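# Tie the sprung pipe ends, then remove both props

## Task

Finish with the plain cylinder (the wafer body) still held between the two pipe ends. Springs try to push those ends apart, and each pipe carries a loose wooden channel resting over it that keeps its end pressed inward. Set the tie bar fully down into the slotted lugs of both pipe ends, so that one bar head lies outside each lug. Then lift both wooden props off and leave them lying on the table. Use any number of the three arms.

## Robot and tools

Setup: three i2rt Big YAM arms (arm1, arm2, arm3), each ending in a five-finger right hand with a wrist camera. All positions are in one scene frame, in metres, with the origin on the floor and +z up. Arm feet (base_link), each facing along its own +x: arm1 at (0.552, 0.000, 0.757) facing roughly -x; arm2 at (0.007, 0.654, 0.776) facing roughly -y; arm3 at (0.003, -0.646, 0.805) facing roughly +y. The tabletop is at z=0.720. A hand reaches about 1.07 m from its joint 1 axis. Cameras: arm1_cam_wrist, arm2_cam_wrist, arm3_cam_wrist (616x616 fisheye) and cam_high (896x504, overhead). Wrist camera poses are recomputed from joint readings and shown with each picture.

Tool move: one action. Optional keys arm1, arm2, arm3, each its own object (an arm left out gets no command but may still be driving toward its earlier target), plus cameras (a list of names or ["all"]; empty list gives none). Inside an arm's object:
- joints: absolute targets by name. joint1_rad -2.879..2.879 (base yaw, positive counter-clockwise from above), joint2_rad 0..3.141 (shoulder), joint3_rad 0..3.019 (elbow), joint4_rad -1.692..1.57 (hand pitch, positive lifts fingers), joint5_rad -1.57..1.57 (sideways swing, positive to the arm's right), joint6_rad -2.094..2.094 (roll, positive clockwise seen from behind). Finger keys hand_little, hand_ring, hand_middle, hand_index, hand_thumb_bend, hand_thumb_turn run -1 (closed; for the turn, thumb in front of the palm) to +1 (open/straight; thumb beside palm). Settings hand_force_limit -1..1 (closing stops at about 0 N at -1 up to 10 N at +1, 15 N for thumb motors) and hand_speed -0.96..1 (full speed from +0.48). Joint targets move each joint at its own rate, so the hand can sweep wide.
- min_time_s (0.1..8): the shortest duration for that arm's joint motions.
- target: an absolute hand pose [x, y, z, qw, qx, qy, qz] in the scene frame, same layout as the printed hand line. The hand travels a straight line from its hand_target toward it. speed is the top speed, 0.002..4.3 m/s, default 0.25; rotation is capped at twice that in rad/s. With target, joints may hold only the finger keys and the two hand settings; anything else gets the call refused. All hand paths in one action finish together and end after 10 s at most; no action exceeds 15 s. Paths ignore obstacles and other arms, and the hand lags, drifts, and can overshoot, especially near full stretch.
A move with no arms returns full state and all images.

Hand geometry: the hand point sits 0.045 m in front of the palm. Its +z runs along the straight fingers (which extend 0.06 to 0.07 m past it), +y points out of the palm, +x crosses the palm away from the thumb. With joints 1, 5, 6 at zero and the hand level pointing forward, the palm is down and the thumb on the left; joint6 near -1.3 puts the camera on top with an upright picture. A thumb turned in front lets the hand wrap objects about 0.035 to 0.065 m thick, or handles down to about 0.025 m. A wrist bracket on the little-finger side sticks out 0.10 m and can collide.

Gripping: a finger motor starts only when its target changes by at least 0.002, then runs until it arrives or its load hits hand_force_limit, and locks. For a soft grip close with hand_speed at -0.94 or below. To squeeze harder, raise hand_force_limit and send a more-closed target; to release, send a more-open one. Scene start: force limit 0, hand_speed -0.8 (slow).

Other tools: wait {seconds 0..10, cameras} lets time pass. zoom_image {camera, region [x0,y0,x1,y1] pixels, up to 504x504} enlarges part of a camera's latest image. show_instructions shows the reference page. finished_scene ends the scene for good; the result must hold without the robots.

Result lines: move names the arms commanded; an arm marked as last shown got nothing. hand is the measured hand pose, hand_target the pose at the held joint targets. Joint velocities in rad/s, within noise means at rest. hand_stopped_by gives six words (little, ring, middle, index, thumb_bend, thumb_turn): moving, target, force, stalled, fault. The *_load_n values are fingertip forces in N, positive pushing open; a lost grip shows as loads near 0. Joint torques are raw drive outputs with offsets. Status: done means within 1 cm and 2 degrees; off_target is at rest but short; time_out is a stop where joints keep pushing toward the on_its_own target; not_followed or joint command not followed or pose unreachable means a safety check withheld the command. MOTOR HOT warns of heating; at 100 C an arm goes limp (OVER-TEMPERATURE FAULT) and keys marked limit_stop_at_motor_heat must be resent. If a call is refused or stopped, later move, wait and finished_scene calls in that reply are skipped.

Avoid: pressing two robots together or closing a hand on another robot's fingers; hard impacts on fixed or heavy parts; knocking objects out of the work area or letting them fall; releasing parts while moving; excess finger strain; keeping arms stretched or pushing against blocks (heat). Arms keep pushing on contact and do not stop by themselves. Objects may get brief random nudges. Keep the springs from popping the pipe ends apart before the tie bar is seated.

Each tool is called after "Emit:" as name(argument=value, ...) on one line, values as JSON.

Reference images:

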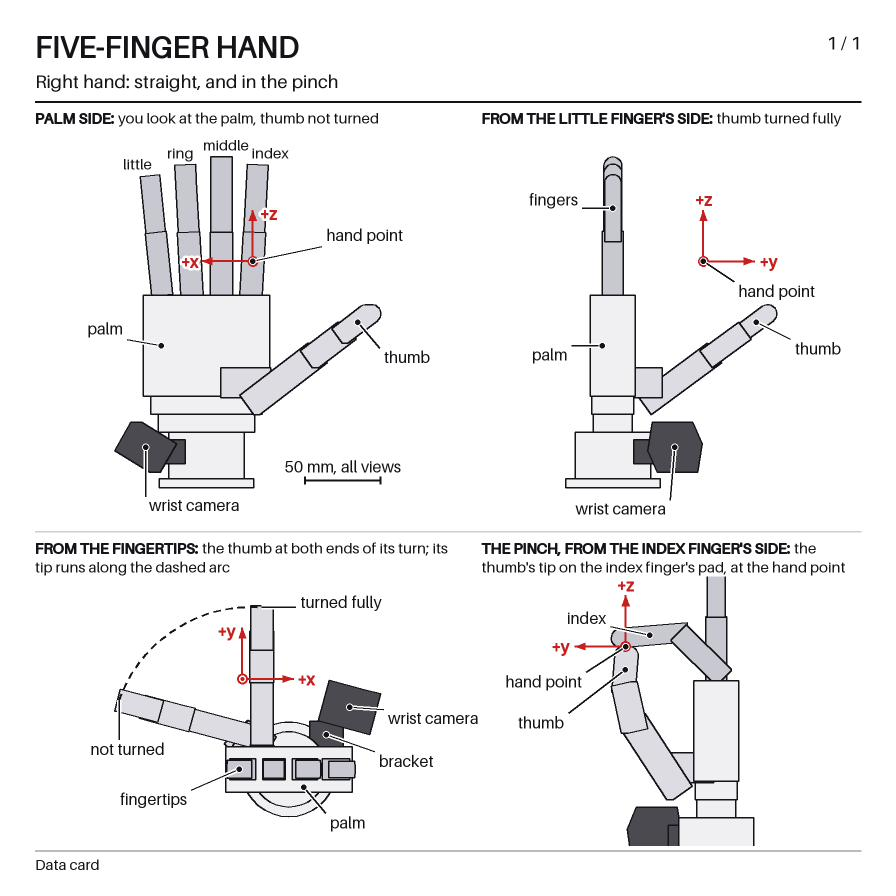

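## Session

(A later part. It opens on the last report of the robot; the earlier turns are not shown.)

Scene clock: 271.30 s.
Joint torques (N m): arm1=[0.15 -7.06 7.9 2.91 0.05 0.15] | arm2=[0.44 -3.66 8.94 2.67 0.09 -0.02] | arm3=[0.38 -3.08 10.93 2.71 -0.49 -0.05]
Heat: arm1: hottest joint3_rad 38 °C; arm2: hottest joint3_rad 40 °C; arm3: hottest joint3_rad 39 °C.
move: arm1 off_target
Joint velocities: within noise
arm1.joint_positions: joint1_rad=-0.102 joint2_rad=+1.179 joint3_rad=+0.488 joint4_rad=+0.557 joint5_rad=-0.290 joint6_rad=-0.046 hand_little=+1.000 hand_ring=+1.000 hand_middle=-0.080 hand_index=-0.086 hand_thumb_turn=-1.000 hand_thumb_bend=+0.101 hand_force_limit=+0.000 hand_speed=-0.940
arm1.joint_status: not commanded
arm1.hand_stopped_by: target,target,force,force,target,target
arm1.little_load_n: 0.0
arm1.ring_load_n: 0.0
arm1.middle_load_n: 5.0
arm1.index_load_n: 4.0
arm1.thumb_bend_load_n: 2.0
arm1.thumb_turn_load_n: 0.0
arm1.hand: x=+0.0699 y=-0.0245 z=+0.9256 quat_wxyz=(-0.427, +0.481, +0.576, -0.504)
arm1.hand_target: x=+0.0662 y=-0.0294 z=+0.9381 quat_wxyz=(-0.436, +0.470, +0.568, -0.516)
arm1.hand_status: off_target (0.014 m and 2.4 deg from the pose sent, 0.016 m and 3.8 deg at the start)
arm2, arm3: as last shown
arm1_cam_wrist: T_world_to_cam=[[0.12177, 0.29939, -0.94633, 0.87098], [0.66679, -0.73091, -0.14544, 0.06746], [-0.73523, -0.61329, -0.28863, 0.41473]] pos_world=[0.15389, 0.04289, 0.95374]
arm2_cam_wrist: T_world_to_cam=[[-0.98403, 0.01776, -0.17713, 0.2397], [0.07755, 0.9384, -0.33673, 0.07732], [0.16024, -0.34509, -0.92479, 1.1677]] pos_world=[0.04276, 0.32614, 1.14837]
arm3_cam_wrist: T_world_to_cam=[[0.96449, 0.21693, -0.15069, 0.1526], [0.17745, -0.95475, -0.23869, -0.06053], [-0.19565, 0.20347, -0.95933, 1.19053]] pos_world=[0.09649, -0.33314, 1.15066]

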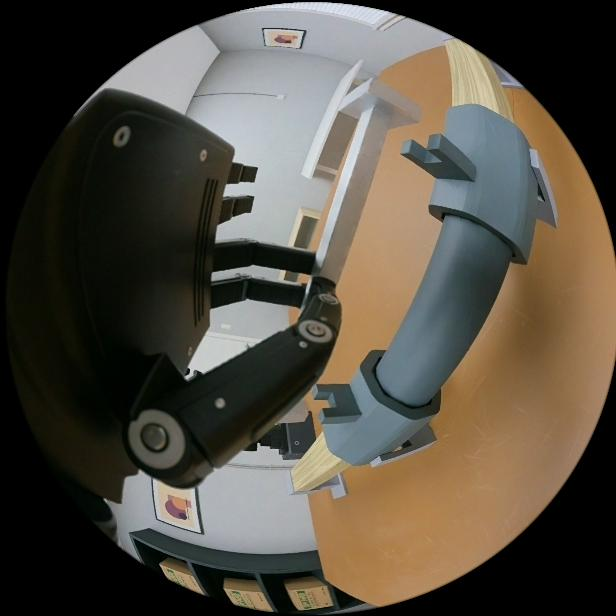

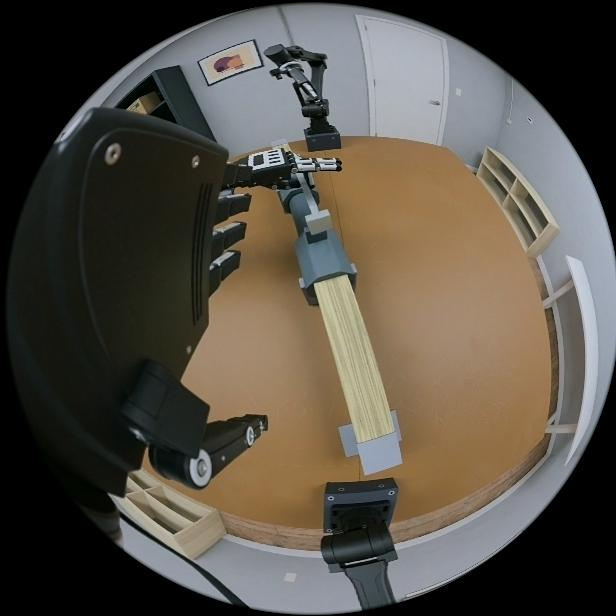

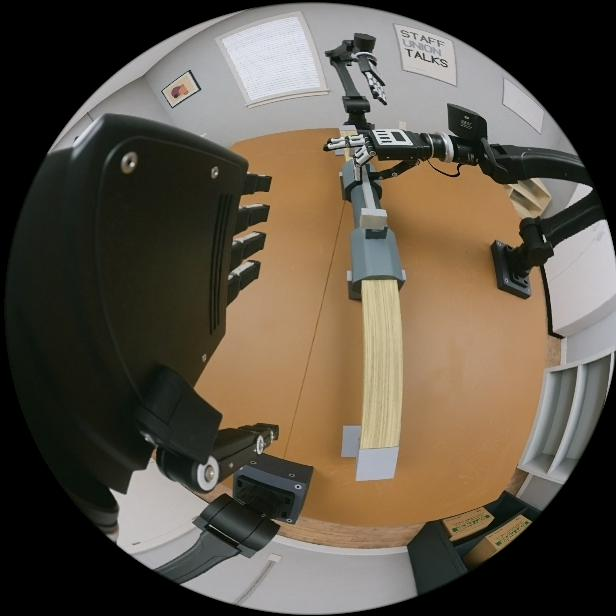

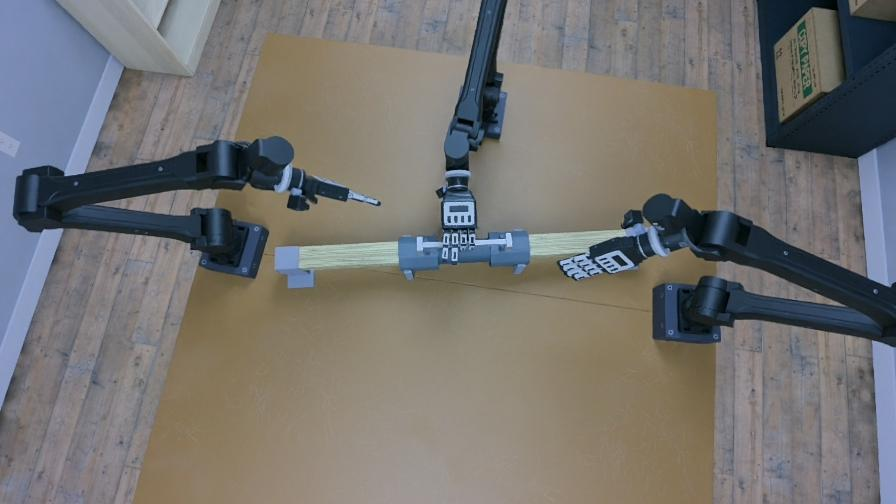

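Emit:
move(arm1={"target":[0.078,-0.030,0.920,0.4361,-0.4699,-0.5680,0.5160],"speed":0.05}, cameras=["arm1_cam_wrist","arm2_cam_wrist","arm3_cam_wrist","cam_high"])

Emit:
zoom_image(camera="arm2_cam_wrist", region=[280, 190, 360, 270])

Emit:
zoom_image(camera="arm3_cam_wrist", region=[330, 180, 410, 260])

Emit:
zoom_image(camera="cam_high", region=[400, 200, 520, 290])

Emit:
zoom_image(camera="arm1_cam_wrist", region=[320, 60, 480, 220])

Scene clock: 277.87 s.
Joint torques (N m): arm1=[0.03 -6.65 7.36 2.88 -0.1 0.11] | arm2=[0.44 -3.66 8.95 2.67 0.09 -0.03] | arm3=[0.44 -3.14 10.93 2.73 -0.5 -0.05]
Heat: arm1: hottest joint3_rad 37 °C; arm2: hottest joint3_rad 40 °C; arm3: hottest joint3_rad 39 °C.
move: arm1 off_target
Joint velocities: within noise
arm1.joint_positions: joint1_rad=-0.102 joint2_rad=+1.190 joint3_rad=+0.436 joint4_rad=+0.624 joint5_rad=-0.288 joint6_rad=-0.046 hand_little=+1.000 hand_ring=+1.000 hand_middle=-0.080 hand_index=-0.086 hand_thumb_turn=-1.000 hand_thumb_bend=+0.101 hand_force_limit=+0.000 hand_speed=-0.940
arm1.joint_status: not commanded
arm1.hand_stopped_by: target,target,force,force,target,target
arm1.little_load_n: 0.0
arm1.ring_load_n: 0.0
arm1.middle_load_n: 5.0
arm1.index_load_n: 3.5
arm1.thumb_bend_load_n: 2.5
arm1.thumb_turn_load_n: 0.0
arm1.hand: x=+0.0810 y=-0.0255 z=+0.9096 quat_wxyz=(-0.429, +0.480, +0.575, -0.504)
arm1.hand_target: x=+0.0782 y=-0.0299 z=+0.9201 quat_wxyz=(-0.436, +0.470, +0.568, -0.516)
arm1.hand_status: off_target (0.012 m and 2.1 deg from the pose sent, 0.011 m and 2.4 deg at the start)
arm2, arm3: as last shown
arm1_cam_wrist: T_world_to_cam=[[0.11834, 0.29988, -0.94661, 0.85535], [0.66483, -0.73203, -0.14879, 0.06019], [-0.73756, -0.61172, -0.28599, 0.41544]] pos_world=[0.16518, 0.0417, 0.93745]
arm2_cam_wrist: T_world_to_cam=[[-0.98403, 0.01776, -0.17713, 0.2397], [0.07755, 0.9384, -0.33673, 0.07732], [0.16024, -0.34509, -0.92479, 1.1677]] pos_world=[0.04276, 0.32614, 1.14837]
arm3_cam_wrist: T_world_to_cam=[[0.96449, 0.21693, -0.15069, 0.1526], [0.17745, -0.95475, -0.23869, -0.06053], [-0.19565, 0.20347, -0.95933, 1.19053]] pos_world=[0.09649, -0.33314, 1.15066]

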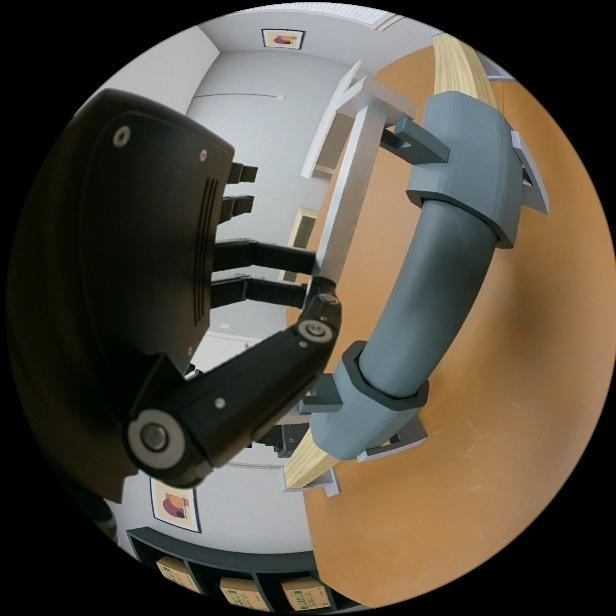

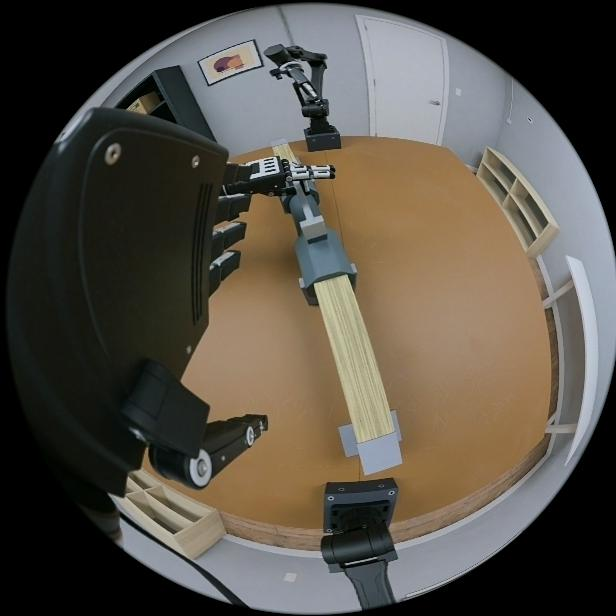

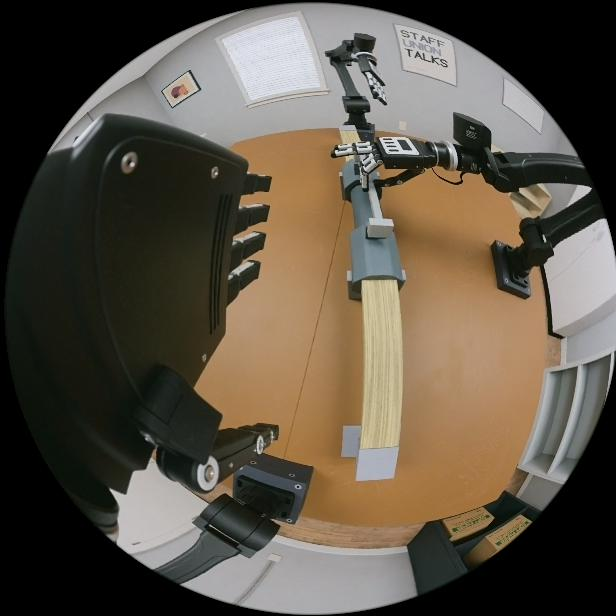

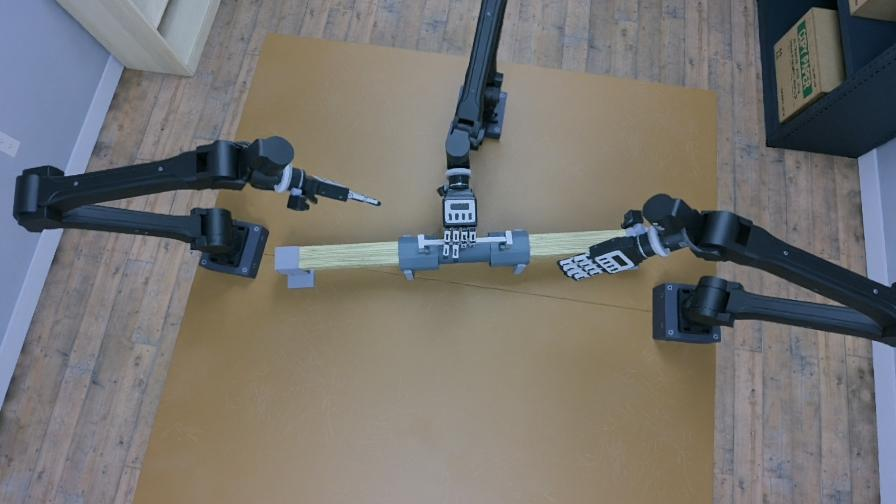

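Scaled by 6.300 from the camera's image (finer frame: 880x880).

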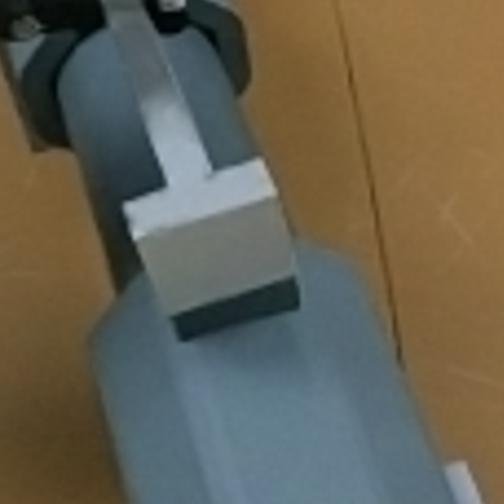

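Scaled by 6.300 from the camera's image (finer frame: 880x880).

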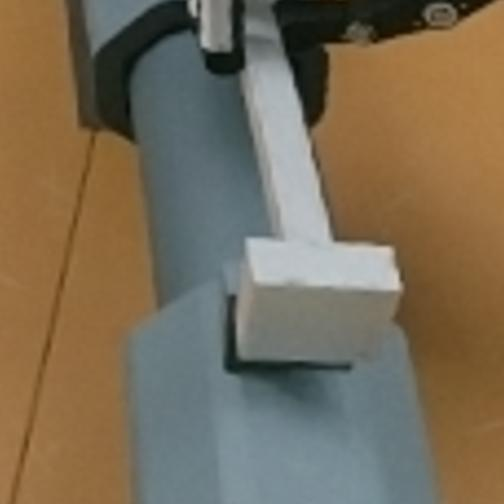

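Scaled by 4.200 from the camera's image (finer frame: 1280x720).

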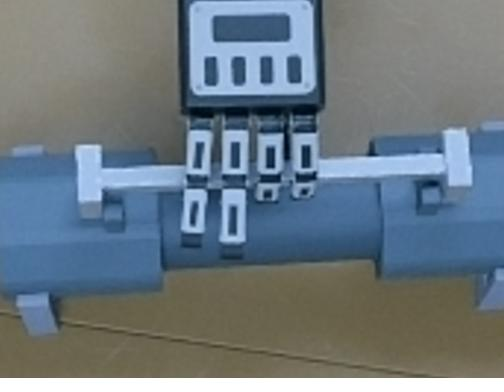

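Scaled by 3.150 from the camera's image (finer frame: 880x880).

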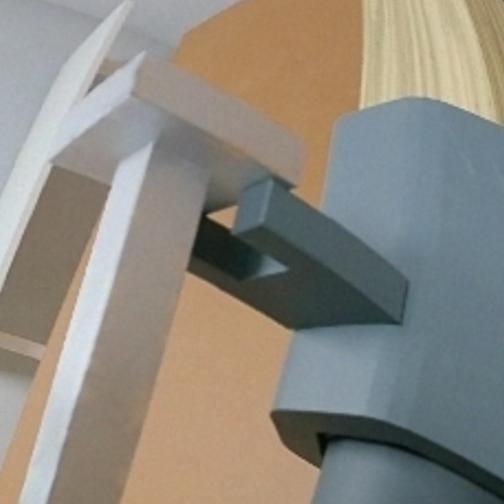

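Emit:
zoom_image(camera="arm1_cam_wrist", region=[330, 70, 430, 170])

Emit:
zoom_image(camera="arm1_cam_wrist", region=[270, 340, 390, 460])

Emit:
zoom_image(camera="cam_high", region=[405, 225, 445, 265])

Emit:
zoom_image(camera="cam_high", region=[485, 220, 525, 260])

Scaled by 5.040 from the camera's image (finer frame: 880x880).

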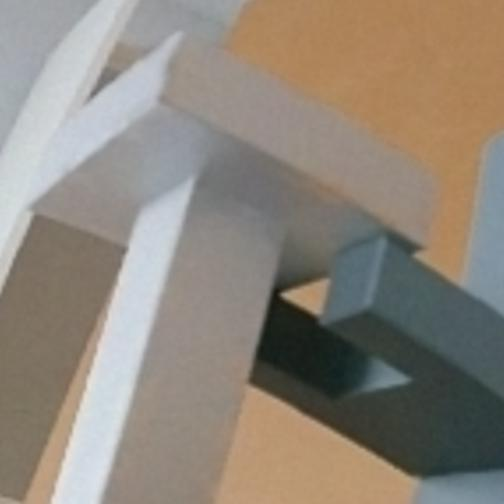

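Scaled by 4.200 from the camera's image (finer frame: 880x880).

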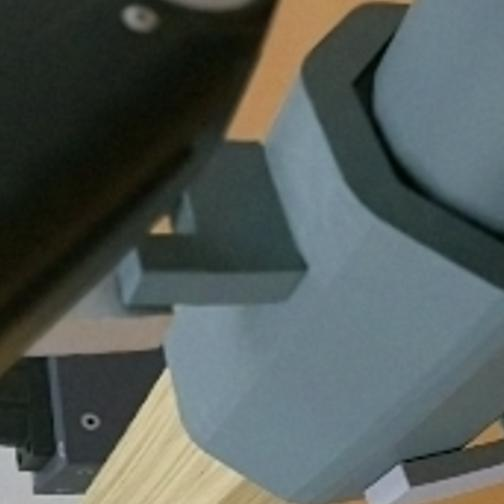

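Scaled by 12.600 from the camera's image (finer frame: 1280x720).

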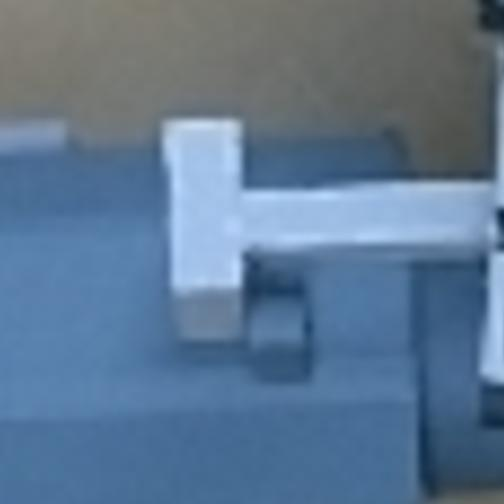

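Scaled by 12.600 from the camera's image (finer frame: 1280x720).

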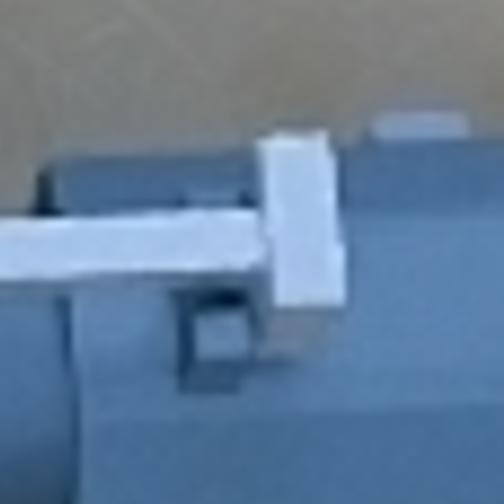

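Emit:
move(arm1={"target":[0.0785,-0.0295,0.912,0.4361,-0.4699,-0.5680,0.5160],"speed":0.05}, cameras=["arm1_cam_wrist","arm2_cam_wrist","arm3_cam_wrist","cam_high"])

Emit:
zoom_image(camera="arm2_cam_wrist", region=[280, 190, 360, 270])

Emit:
zoom_image(camera="arm3_cam_wrist", region=[330, 180, 410, 260])

Emit:
zoom_image(camera="cam_high", region=[405, 225, 445, 265])

Emit:
zoom_image(camera="cam_high", region=[485, 220, 525, 260])

Emit:
zoom_image(camera="arm1_cam_wrist", region=[330, 70, 430, 170])

Scene clock: 310.50 s.
Joint torques (N m): arm1=[-0.09 -6.53 7.01 2.82 -0.16 0.1] | arm2=[0.44 -3.66 8.94 2.67 0.08 -0.03] | arm3=[0.38 -3.08 10.93 2.73 -0.49 -0.05]
Heat: arm1: hottest joint3_rad 36 °C; arm2: hottest joint3_rad 41 °C; arm3: hottest joint3_rad 39 °C.
move: arm1 done
Joint velocities: within noise
arm1.joint_positions: joint1_rad=-0.102 joint2_rad=+1.213 joint3_rad=+0.426 joint4_rad=+0.661 joint5_rad=-0.288 joint6_rad=-0.046 hand_little=+1.000 hand_ring=+1.000 hand_middle=-0.080 hand_index=-0.086 hand_thumb_turn=-1.000 hand_thumb_bend=+0.101 hand_force_limit=+0.000 hand_speed=-0.940
arm1.joint_status: not commanded
arm1.hand_stopped_by: target,target,force,force,target,target
arm1.little_load_n: 0.0
arm1.ring_load_n: -0.5
arm1.middle_load_n: 5.0
arm1.index_load_n: 3.5
arm1.thumb_bend_load_n: 2.0
arm1.thumb_turn_load_n: 0.0
arm1.hand: x=+0.0808 y=-0.0255 z=+0.9032 quat_wxyz=(-0.431, +0.479, +0.574, -0.505)
arm1.hand_target: x=+0.0787 y=-0.0294 z=+0.9120 quat_wxyz=(-0.436, +0.470, +0.568, -0.516)
arm1.hand_status: done (0.010 m and 1.9 deg from the pose sent, 0.005 m and 2.2 deg at the start)
arm2, arm3: as last shown
arm1_cam_wrist: T_world_to_cam=[[0.11441, 0.30039, -0.94693, 0.84995], [0.66417, -0.73198, -0.15196, 0.06232], [-0.73878, -0.61154, -0.28325, 0.41109]] pos_world=[0.16507, 0.0417, 0.93075]
arm2_cam_wrist: T_world_to_cam=[[-0.98403, 0.01776, -0.17713, 0.2397], [0.07755, 0.9384, -0.33673, 0.07732], [0.16024, -0.34509, -0.92479, 1.1677]] pos_world=[0.04276, 0.32614, 1.14837]
arm3_cam_wrist: T_world_to_cam=[[0.96449, 0.21693, -0.15069, 0.1526], [0.17745, -0.95475, -0.23869, -0.06053], [-0.19565, 0.20347, -0.95933, 1.19053]] pos_world=[0.09649, -0.33314, 1.15066]

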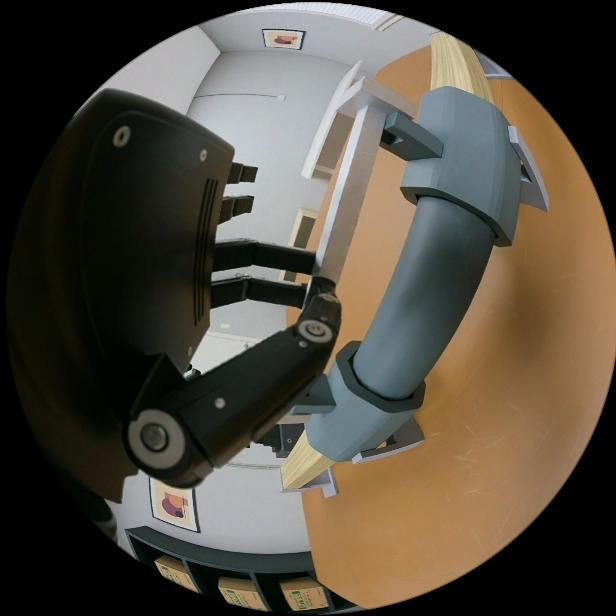

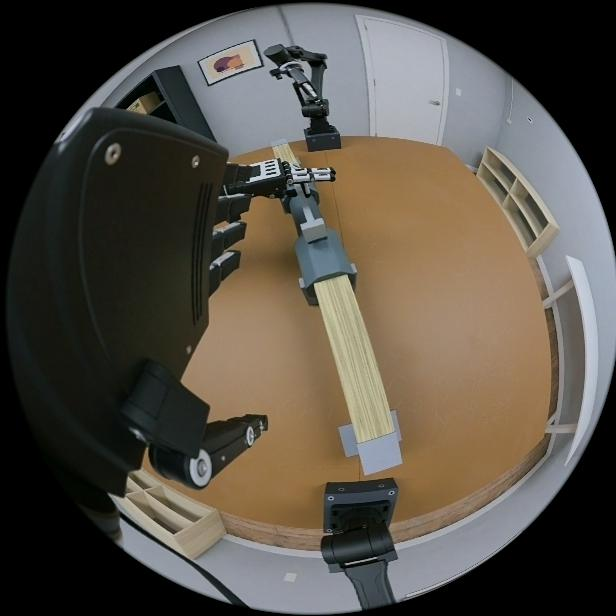

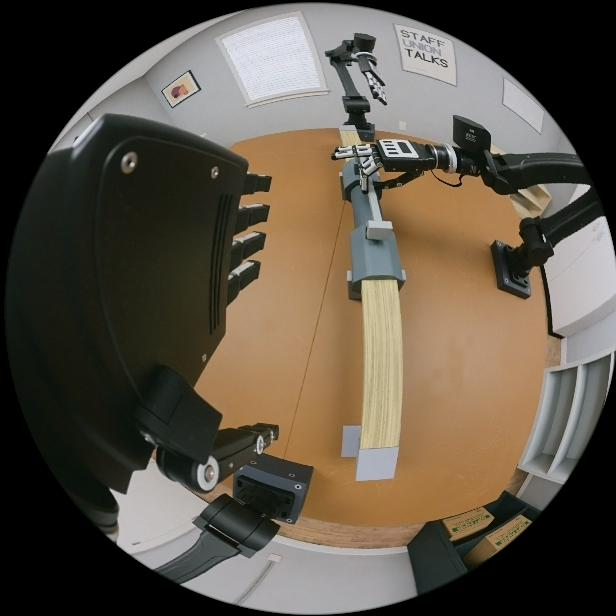

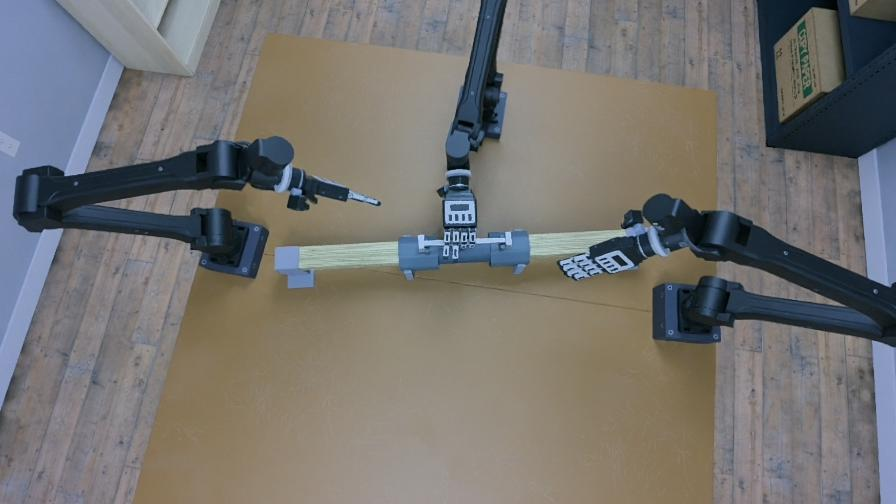

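Scaled by 6.300 from the camera's image (finer frame: 880x880).

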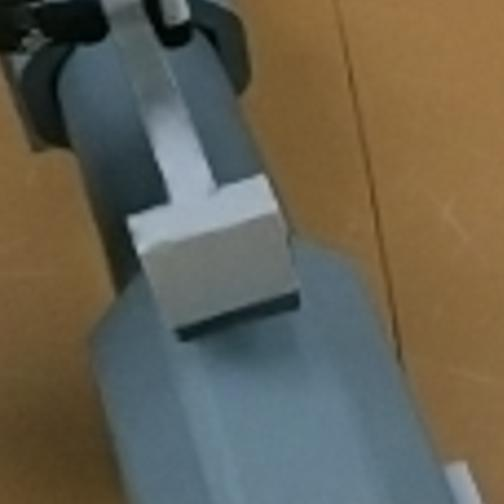

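Scaled by 6.300 from the camera's image (finer frame: 880x880).

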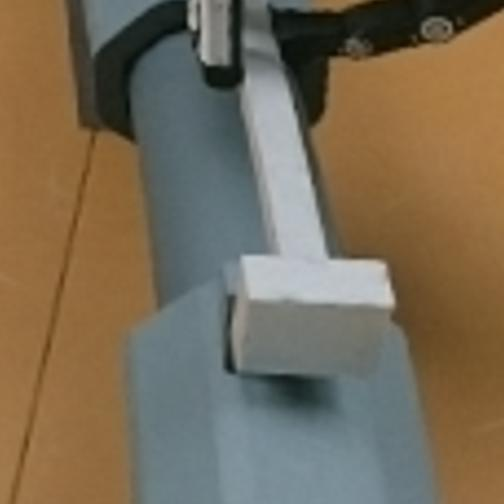

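Scaled by 12.600 from the camera's image (finer frame: 1280x720).

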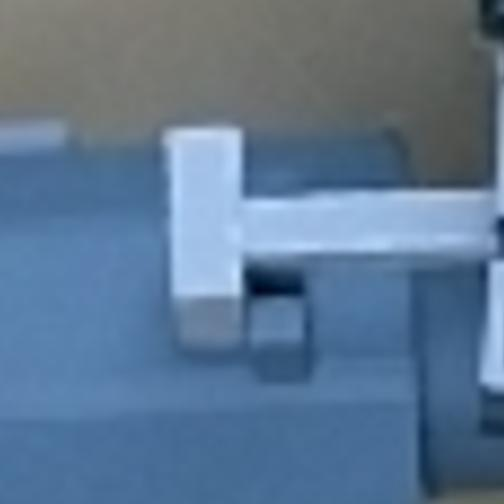

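Scaled by 12.600 from the camera's image (finer frame: 1280x720).

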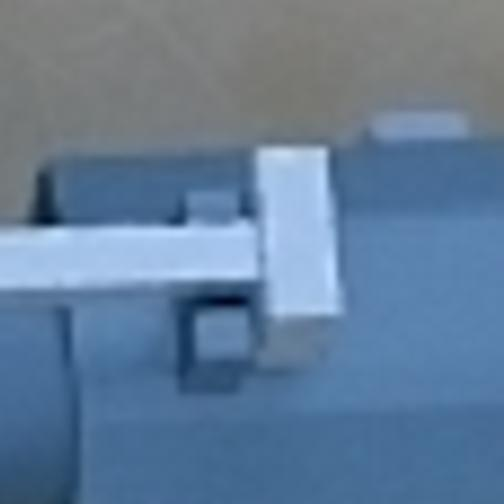

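Scaled by 5.040 from the camera's image (finer frame: 880x880).

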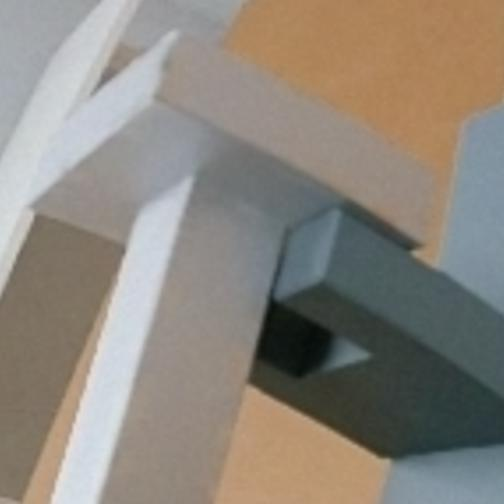

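Emit:
zoom_image(camera="cam_high", region=[415, 205, 515, 275])

Emit:
zoom_image(camera="arm1_cam_wrist", region=[370, 90, 430, 150])

Scaled by 5.040 from the camera's image (finer frame: 1280x720).

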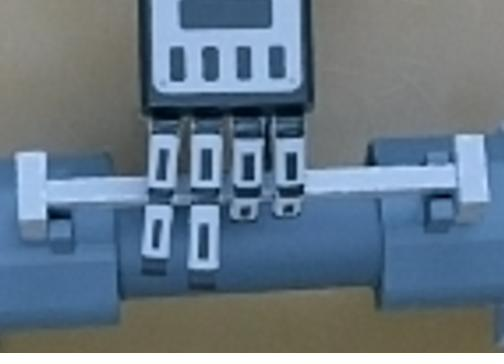

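Scaled by 8.400 from the camera's image (finer frame: 880x880).

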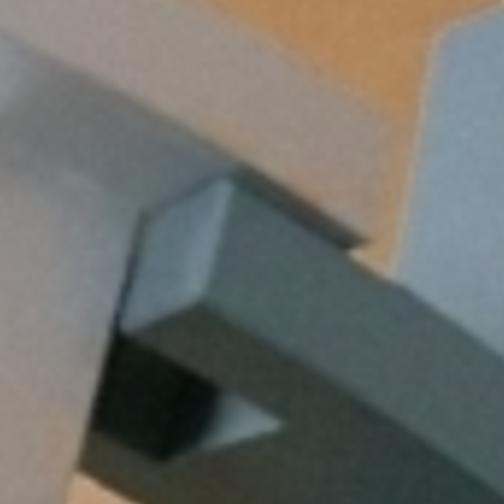

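Emit:
move(arm1={"target":[0.0737,-0.0295,0.913,0.4297,-0.4629,-0.5737,0.5213],"speed":0.05}, cameras=["arm1_cam_wrist","arm2_cam_wrist","arm3_cam_wrist","cam_high"])

Emit:
zoom_image(camera="arm2_cam_wrist", region=[280, 190, 360, 270])

Emit:
zoom_image(camera="arm3_cam_wrist", region=[330, 180, 410, 260])

Emit:
zoom_image(camera="cam_high", region=[415, 205, 515, 275])

Emit:
zoom_image(camera="arm1_cam_wrist", region=[370, 90, 430, 150])

Scene clock: 330.50 s.
Joint torques (N m): arm1=[-0.73 -6.18 8.54 2.54 -0.69 0.13] | arm2=[0.44 -3.66 8.94 2.67 0.09 -0.03] | arm3=[0.44 -3.14 10.93 2.71 -0.49 -0.05]
Heat: arm1: hottest joint5_rad 35 °C; arm2: hottest joint3_rad 41 °C; arm3: hottest joint3_rad 39 °C.
move: arm1 off_target
Joint velocities: within noise
arm1.joint_positions: joint1_rad=-0.108 joint2_rad=+1.225 joint3_rad=+0.426 joint4_rad=+0.668 joint5_rad=-0.310 joint6_rad=-0.053 hand_little=+1.000 hand_ring=+1.000 hand_middle=-0.080 hand_index=-0.086 hand_thumb_turn=-1.000 hand_thumb_bend=+0.101 hand_force_limit=+0.000 hand_speed=-0.940
arm1.joint_status: not commanded
arm1.hand_stopped_by: target,target,force,force,target,target
arm1.little_load_n: 0.0
arm1.ring_load_n: 0.0
arm1.middle_load_n: 4.5
arm1.index_load_n: 4.0
arm1.thumb_bend_load_n: 2.0
arm1.thumb_turn_load_n: 0.0
arm1.hand: x=+0.0811 y=-0.0262 z=+0.8994 quat_wxyz=(-0.426, +0.475, +0.580, -0.507)
arm1.hand_target: x=+0.0742 y=-0.0294 z=+0.9130 quat_wxyz=(-0.430, +0.463, +0.574, -0.521)
arm1.hand_status: off_target (0.016 m and 2.3 deg from the pose sent, 0.013 m and 2.6 deg at the start)
arm2, arm3: as last shown
arm1_cam_wrist: T_world_to_cam=[[0.11295, 0.30536, -0.94551, 0.84545], [0.67689, -0.72027, -0.15176, 0.06005], [-0.72737, -0.62287, -0.28806, 0.41293]] pos_world=[0.1642, 0.04228, 0.92744]
arm2_cam_wrist: T_world_to_cam=[[-0.98403, 0.01776, -0.17713, 0.2397], [0.07755, 0.9384, -0.33673, 0.07732], [0.16024, -0.34509, -0.92479, 1.1677]] pos_world=[0.04276, 0.32614, 1.14837]
arm3_cam_wrist: T_world_to_cam=[[0.96449, 0.21693, -0.15069, 0.1526], [0.17745, -0.95475, -0.23869, -0.06053], [-0.19565, 0.20347, -0.95933, 1.19053]] pos_world=[0.09649, -0.33314, 1.15066]

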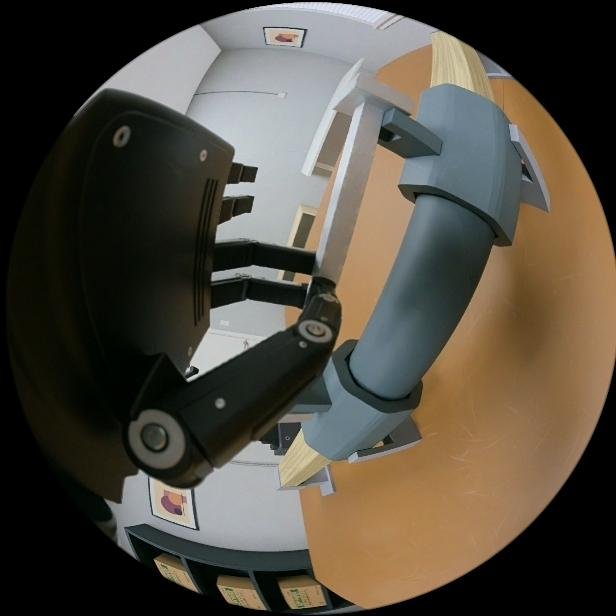

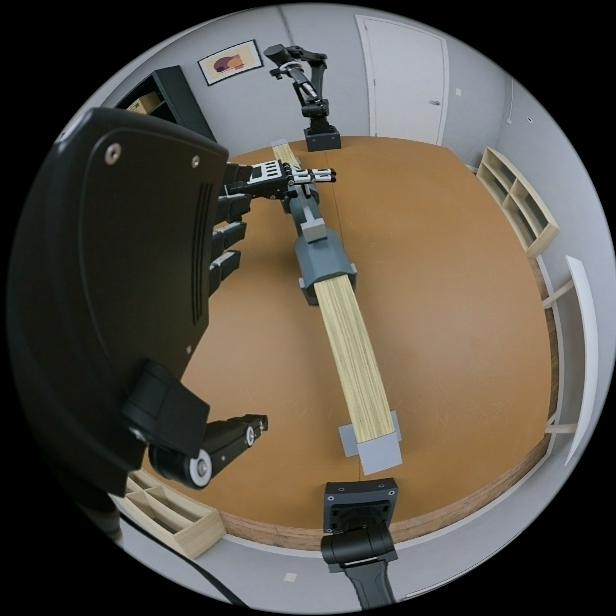

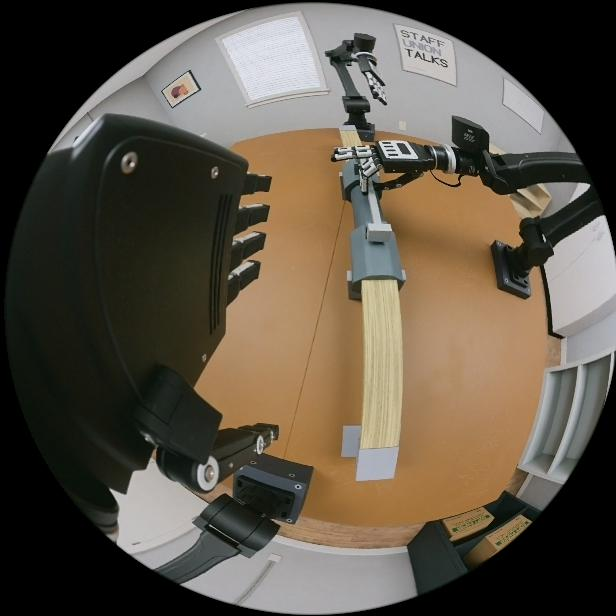

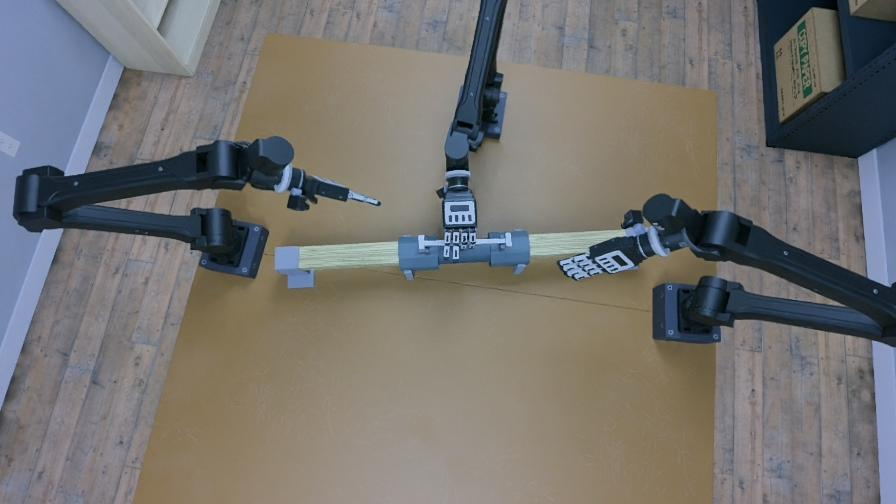

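Scaled by 6.300 from the camera's image (finer frame: 880x880).

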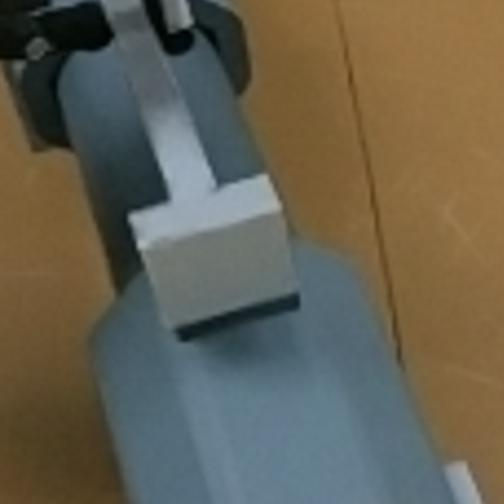

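Scaled by 6.300 from the camera's image (finer frame: 880x880).

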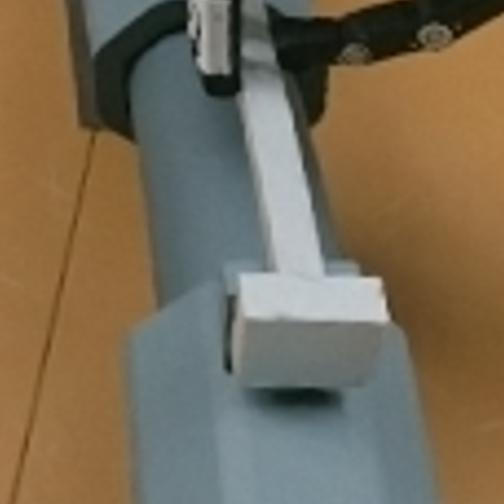

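Scaled by 5.040 from the camera's image (finer frame: 1280x720).

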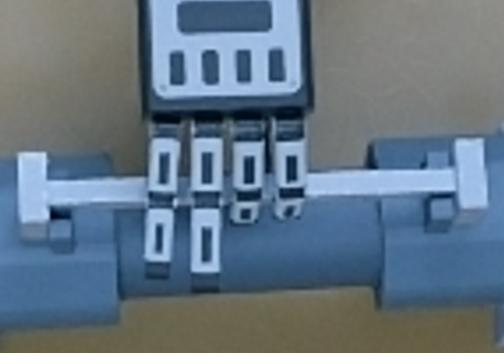

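Scaled by 8.400 from the camera's image (finer frame: 880x880).

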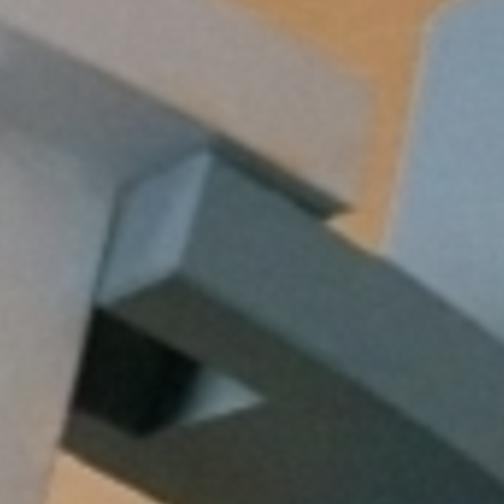

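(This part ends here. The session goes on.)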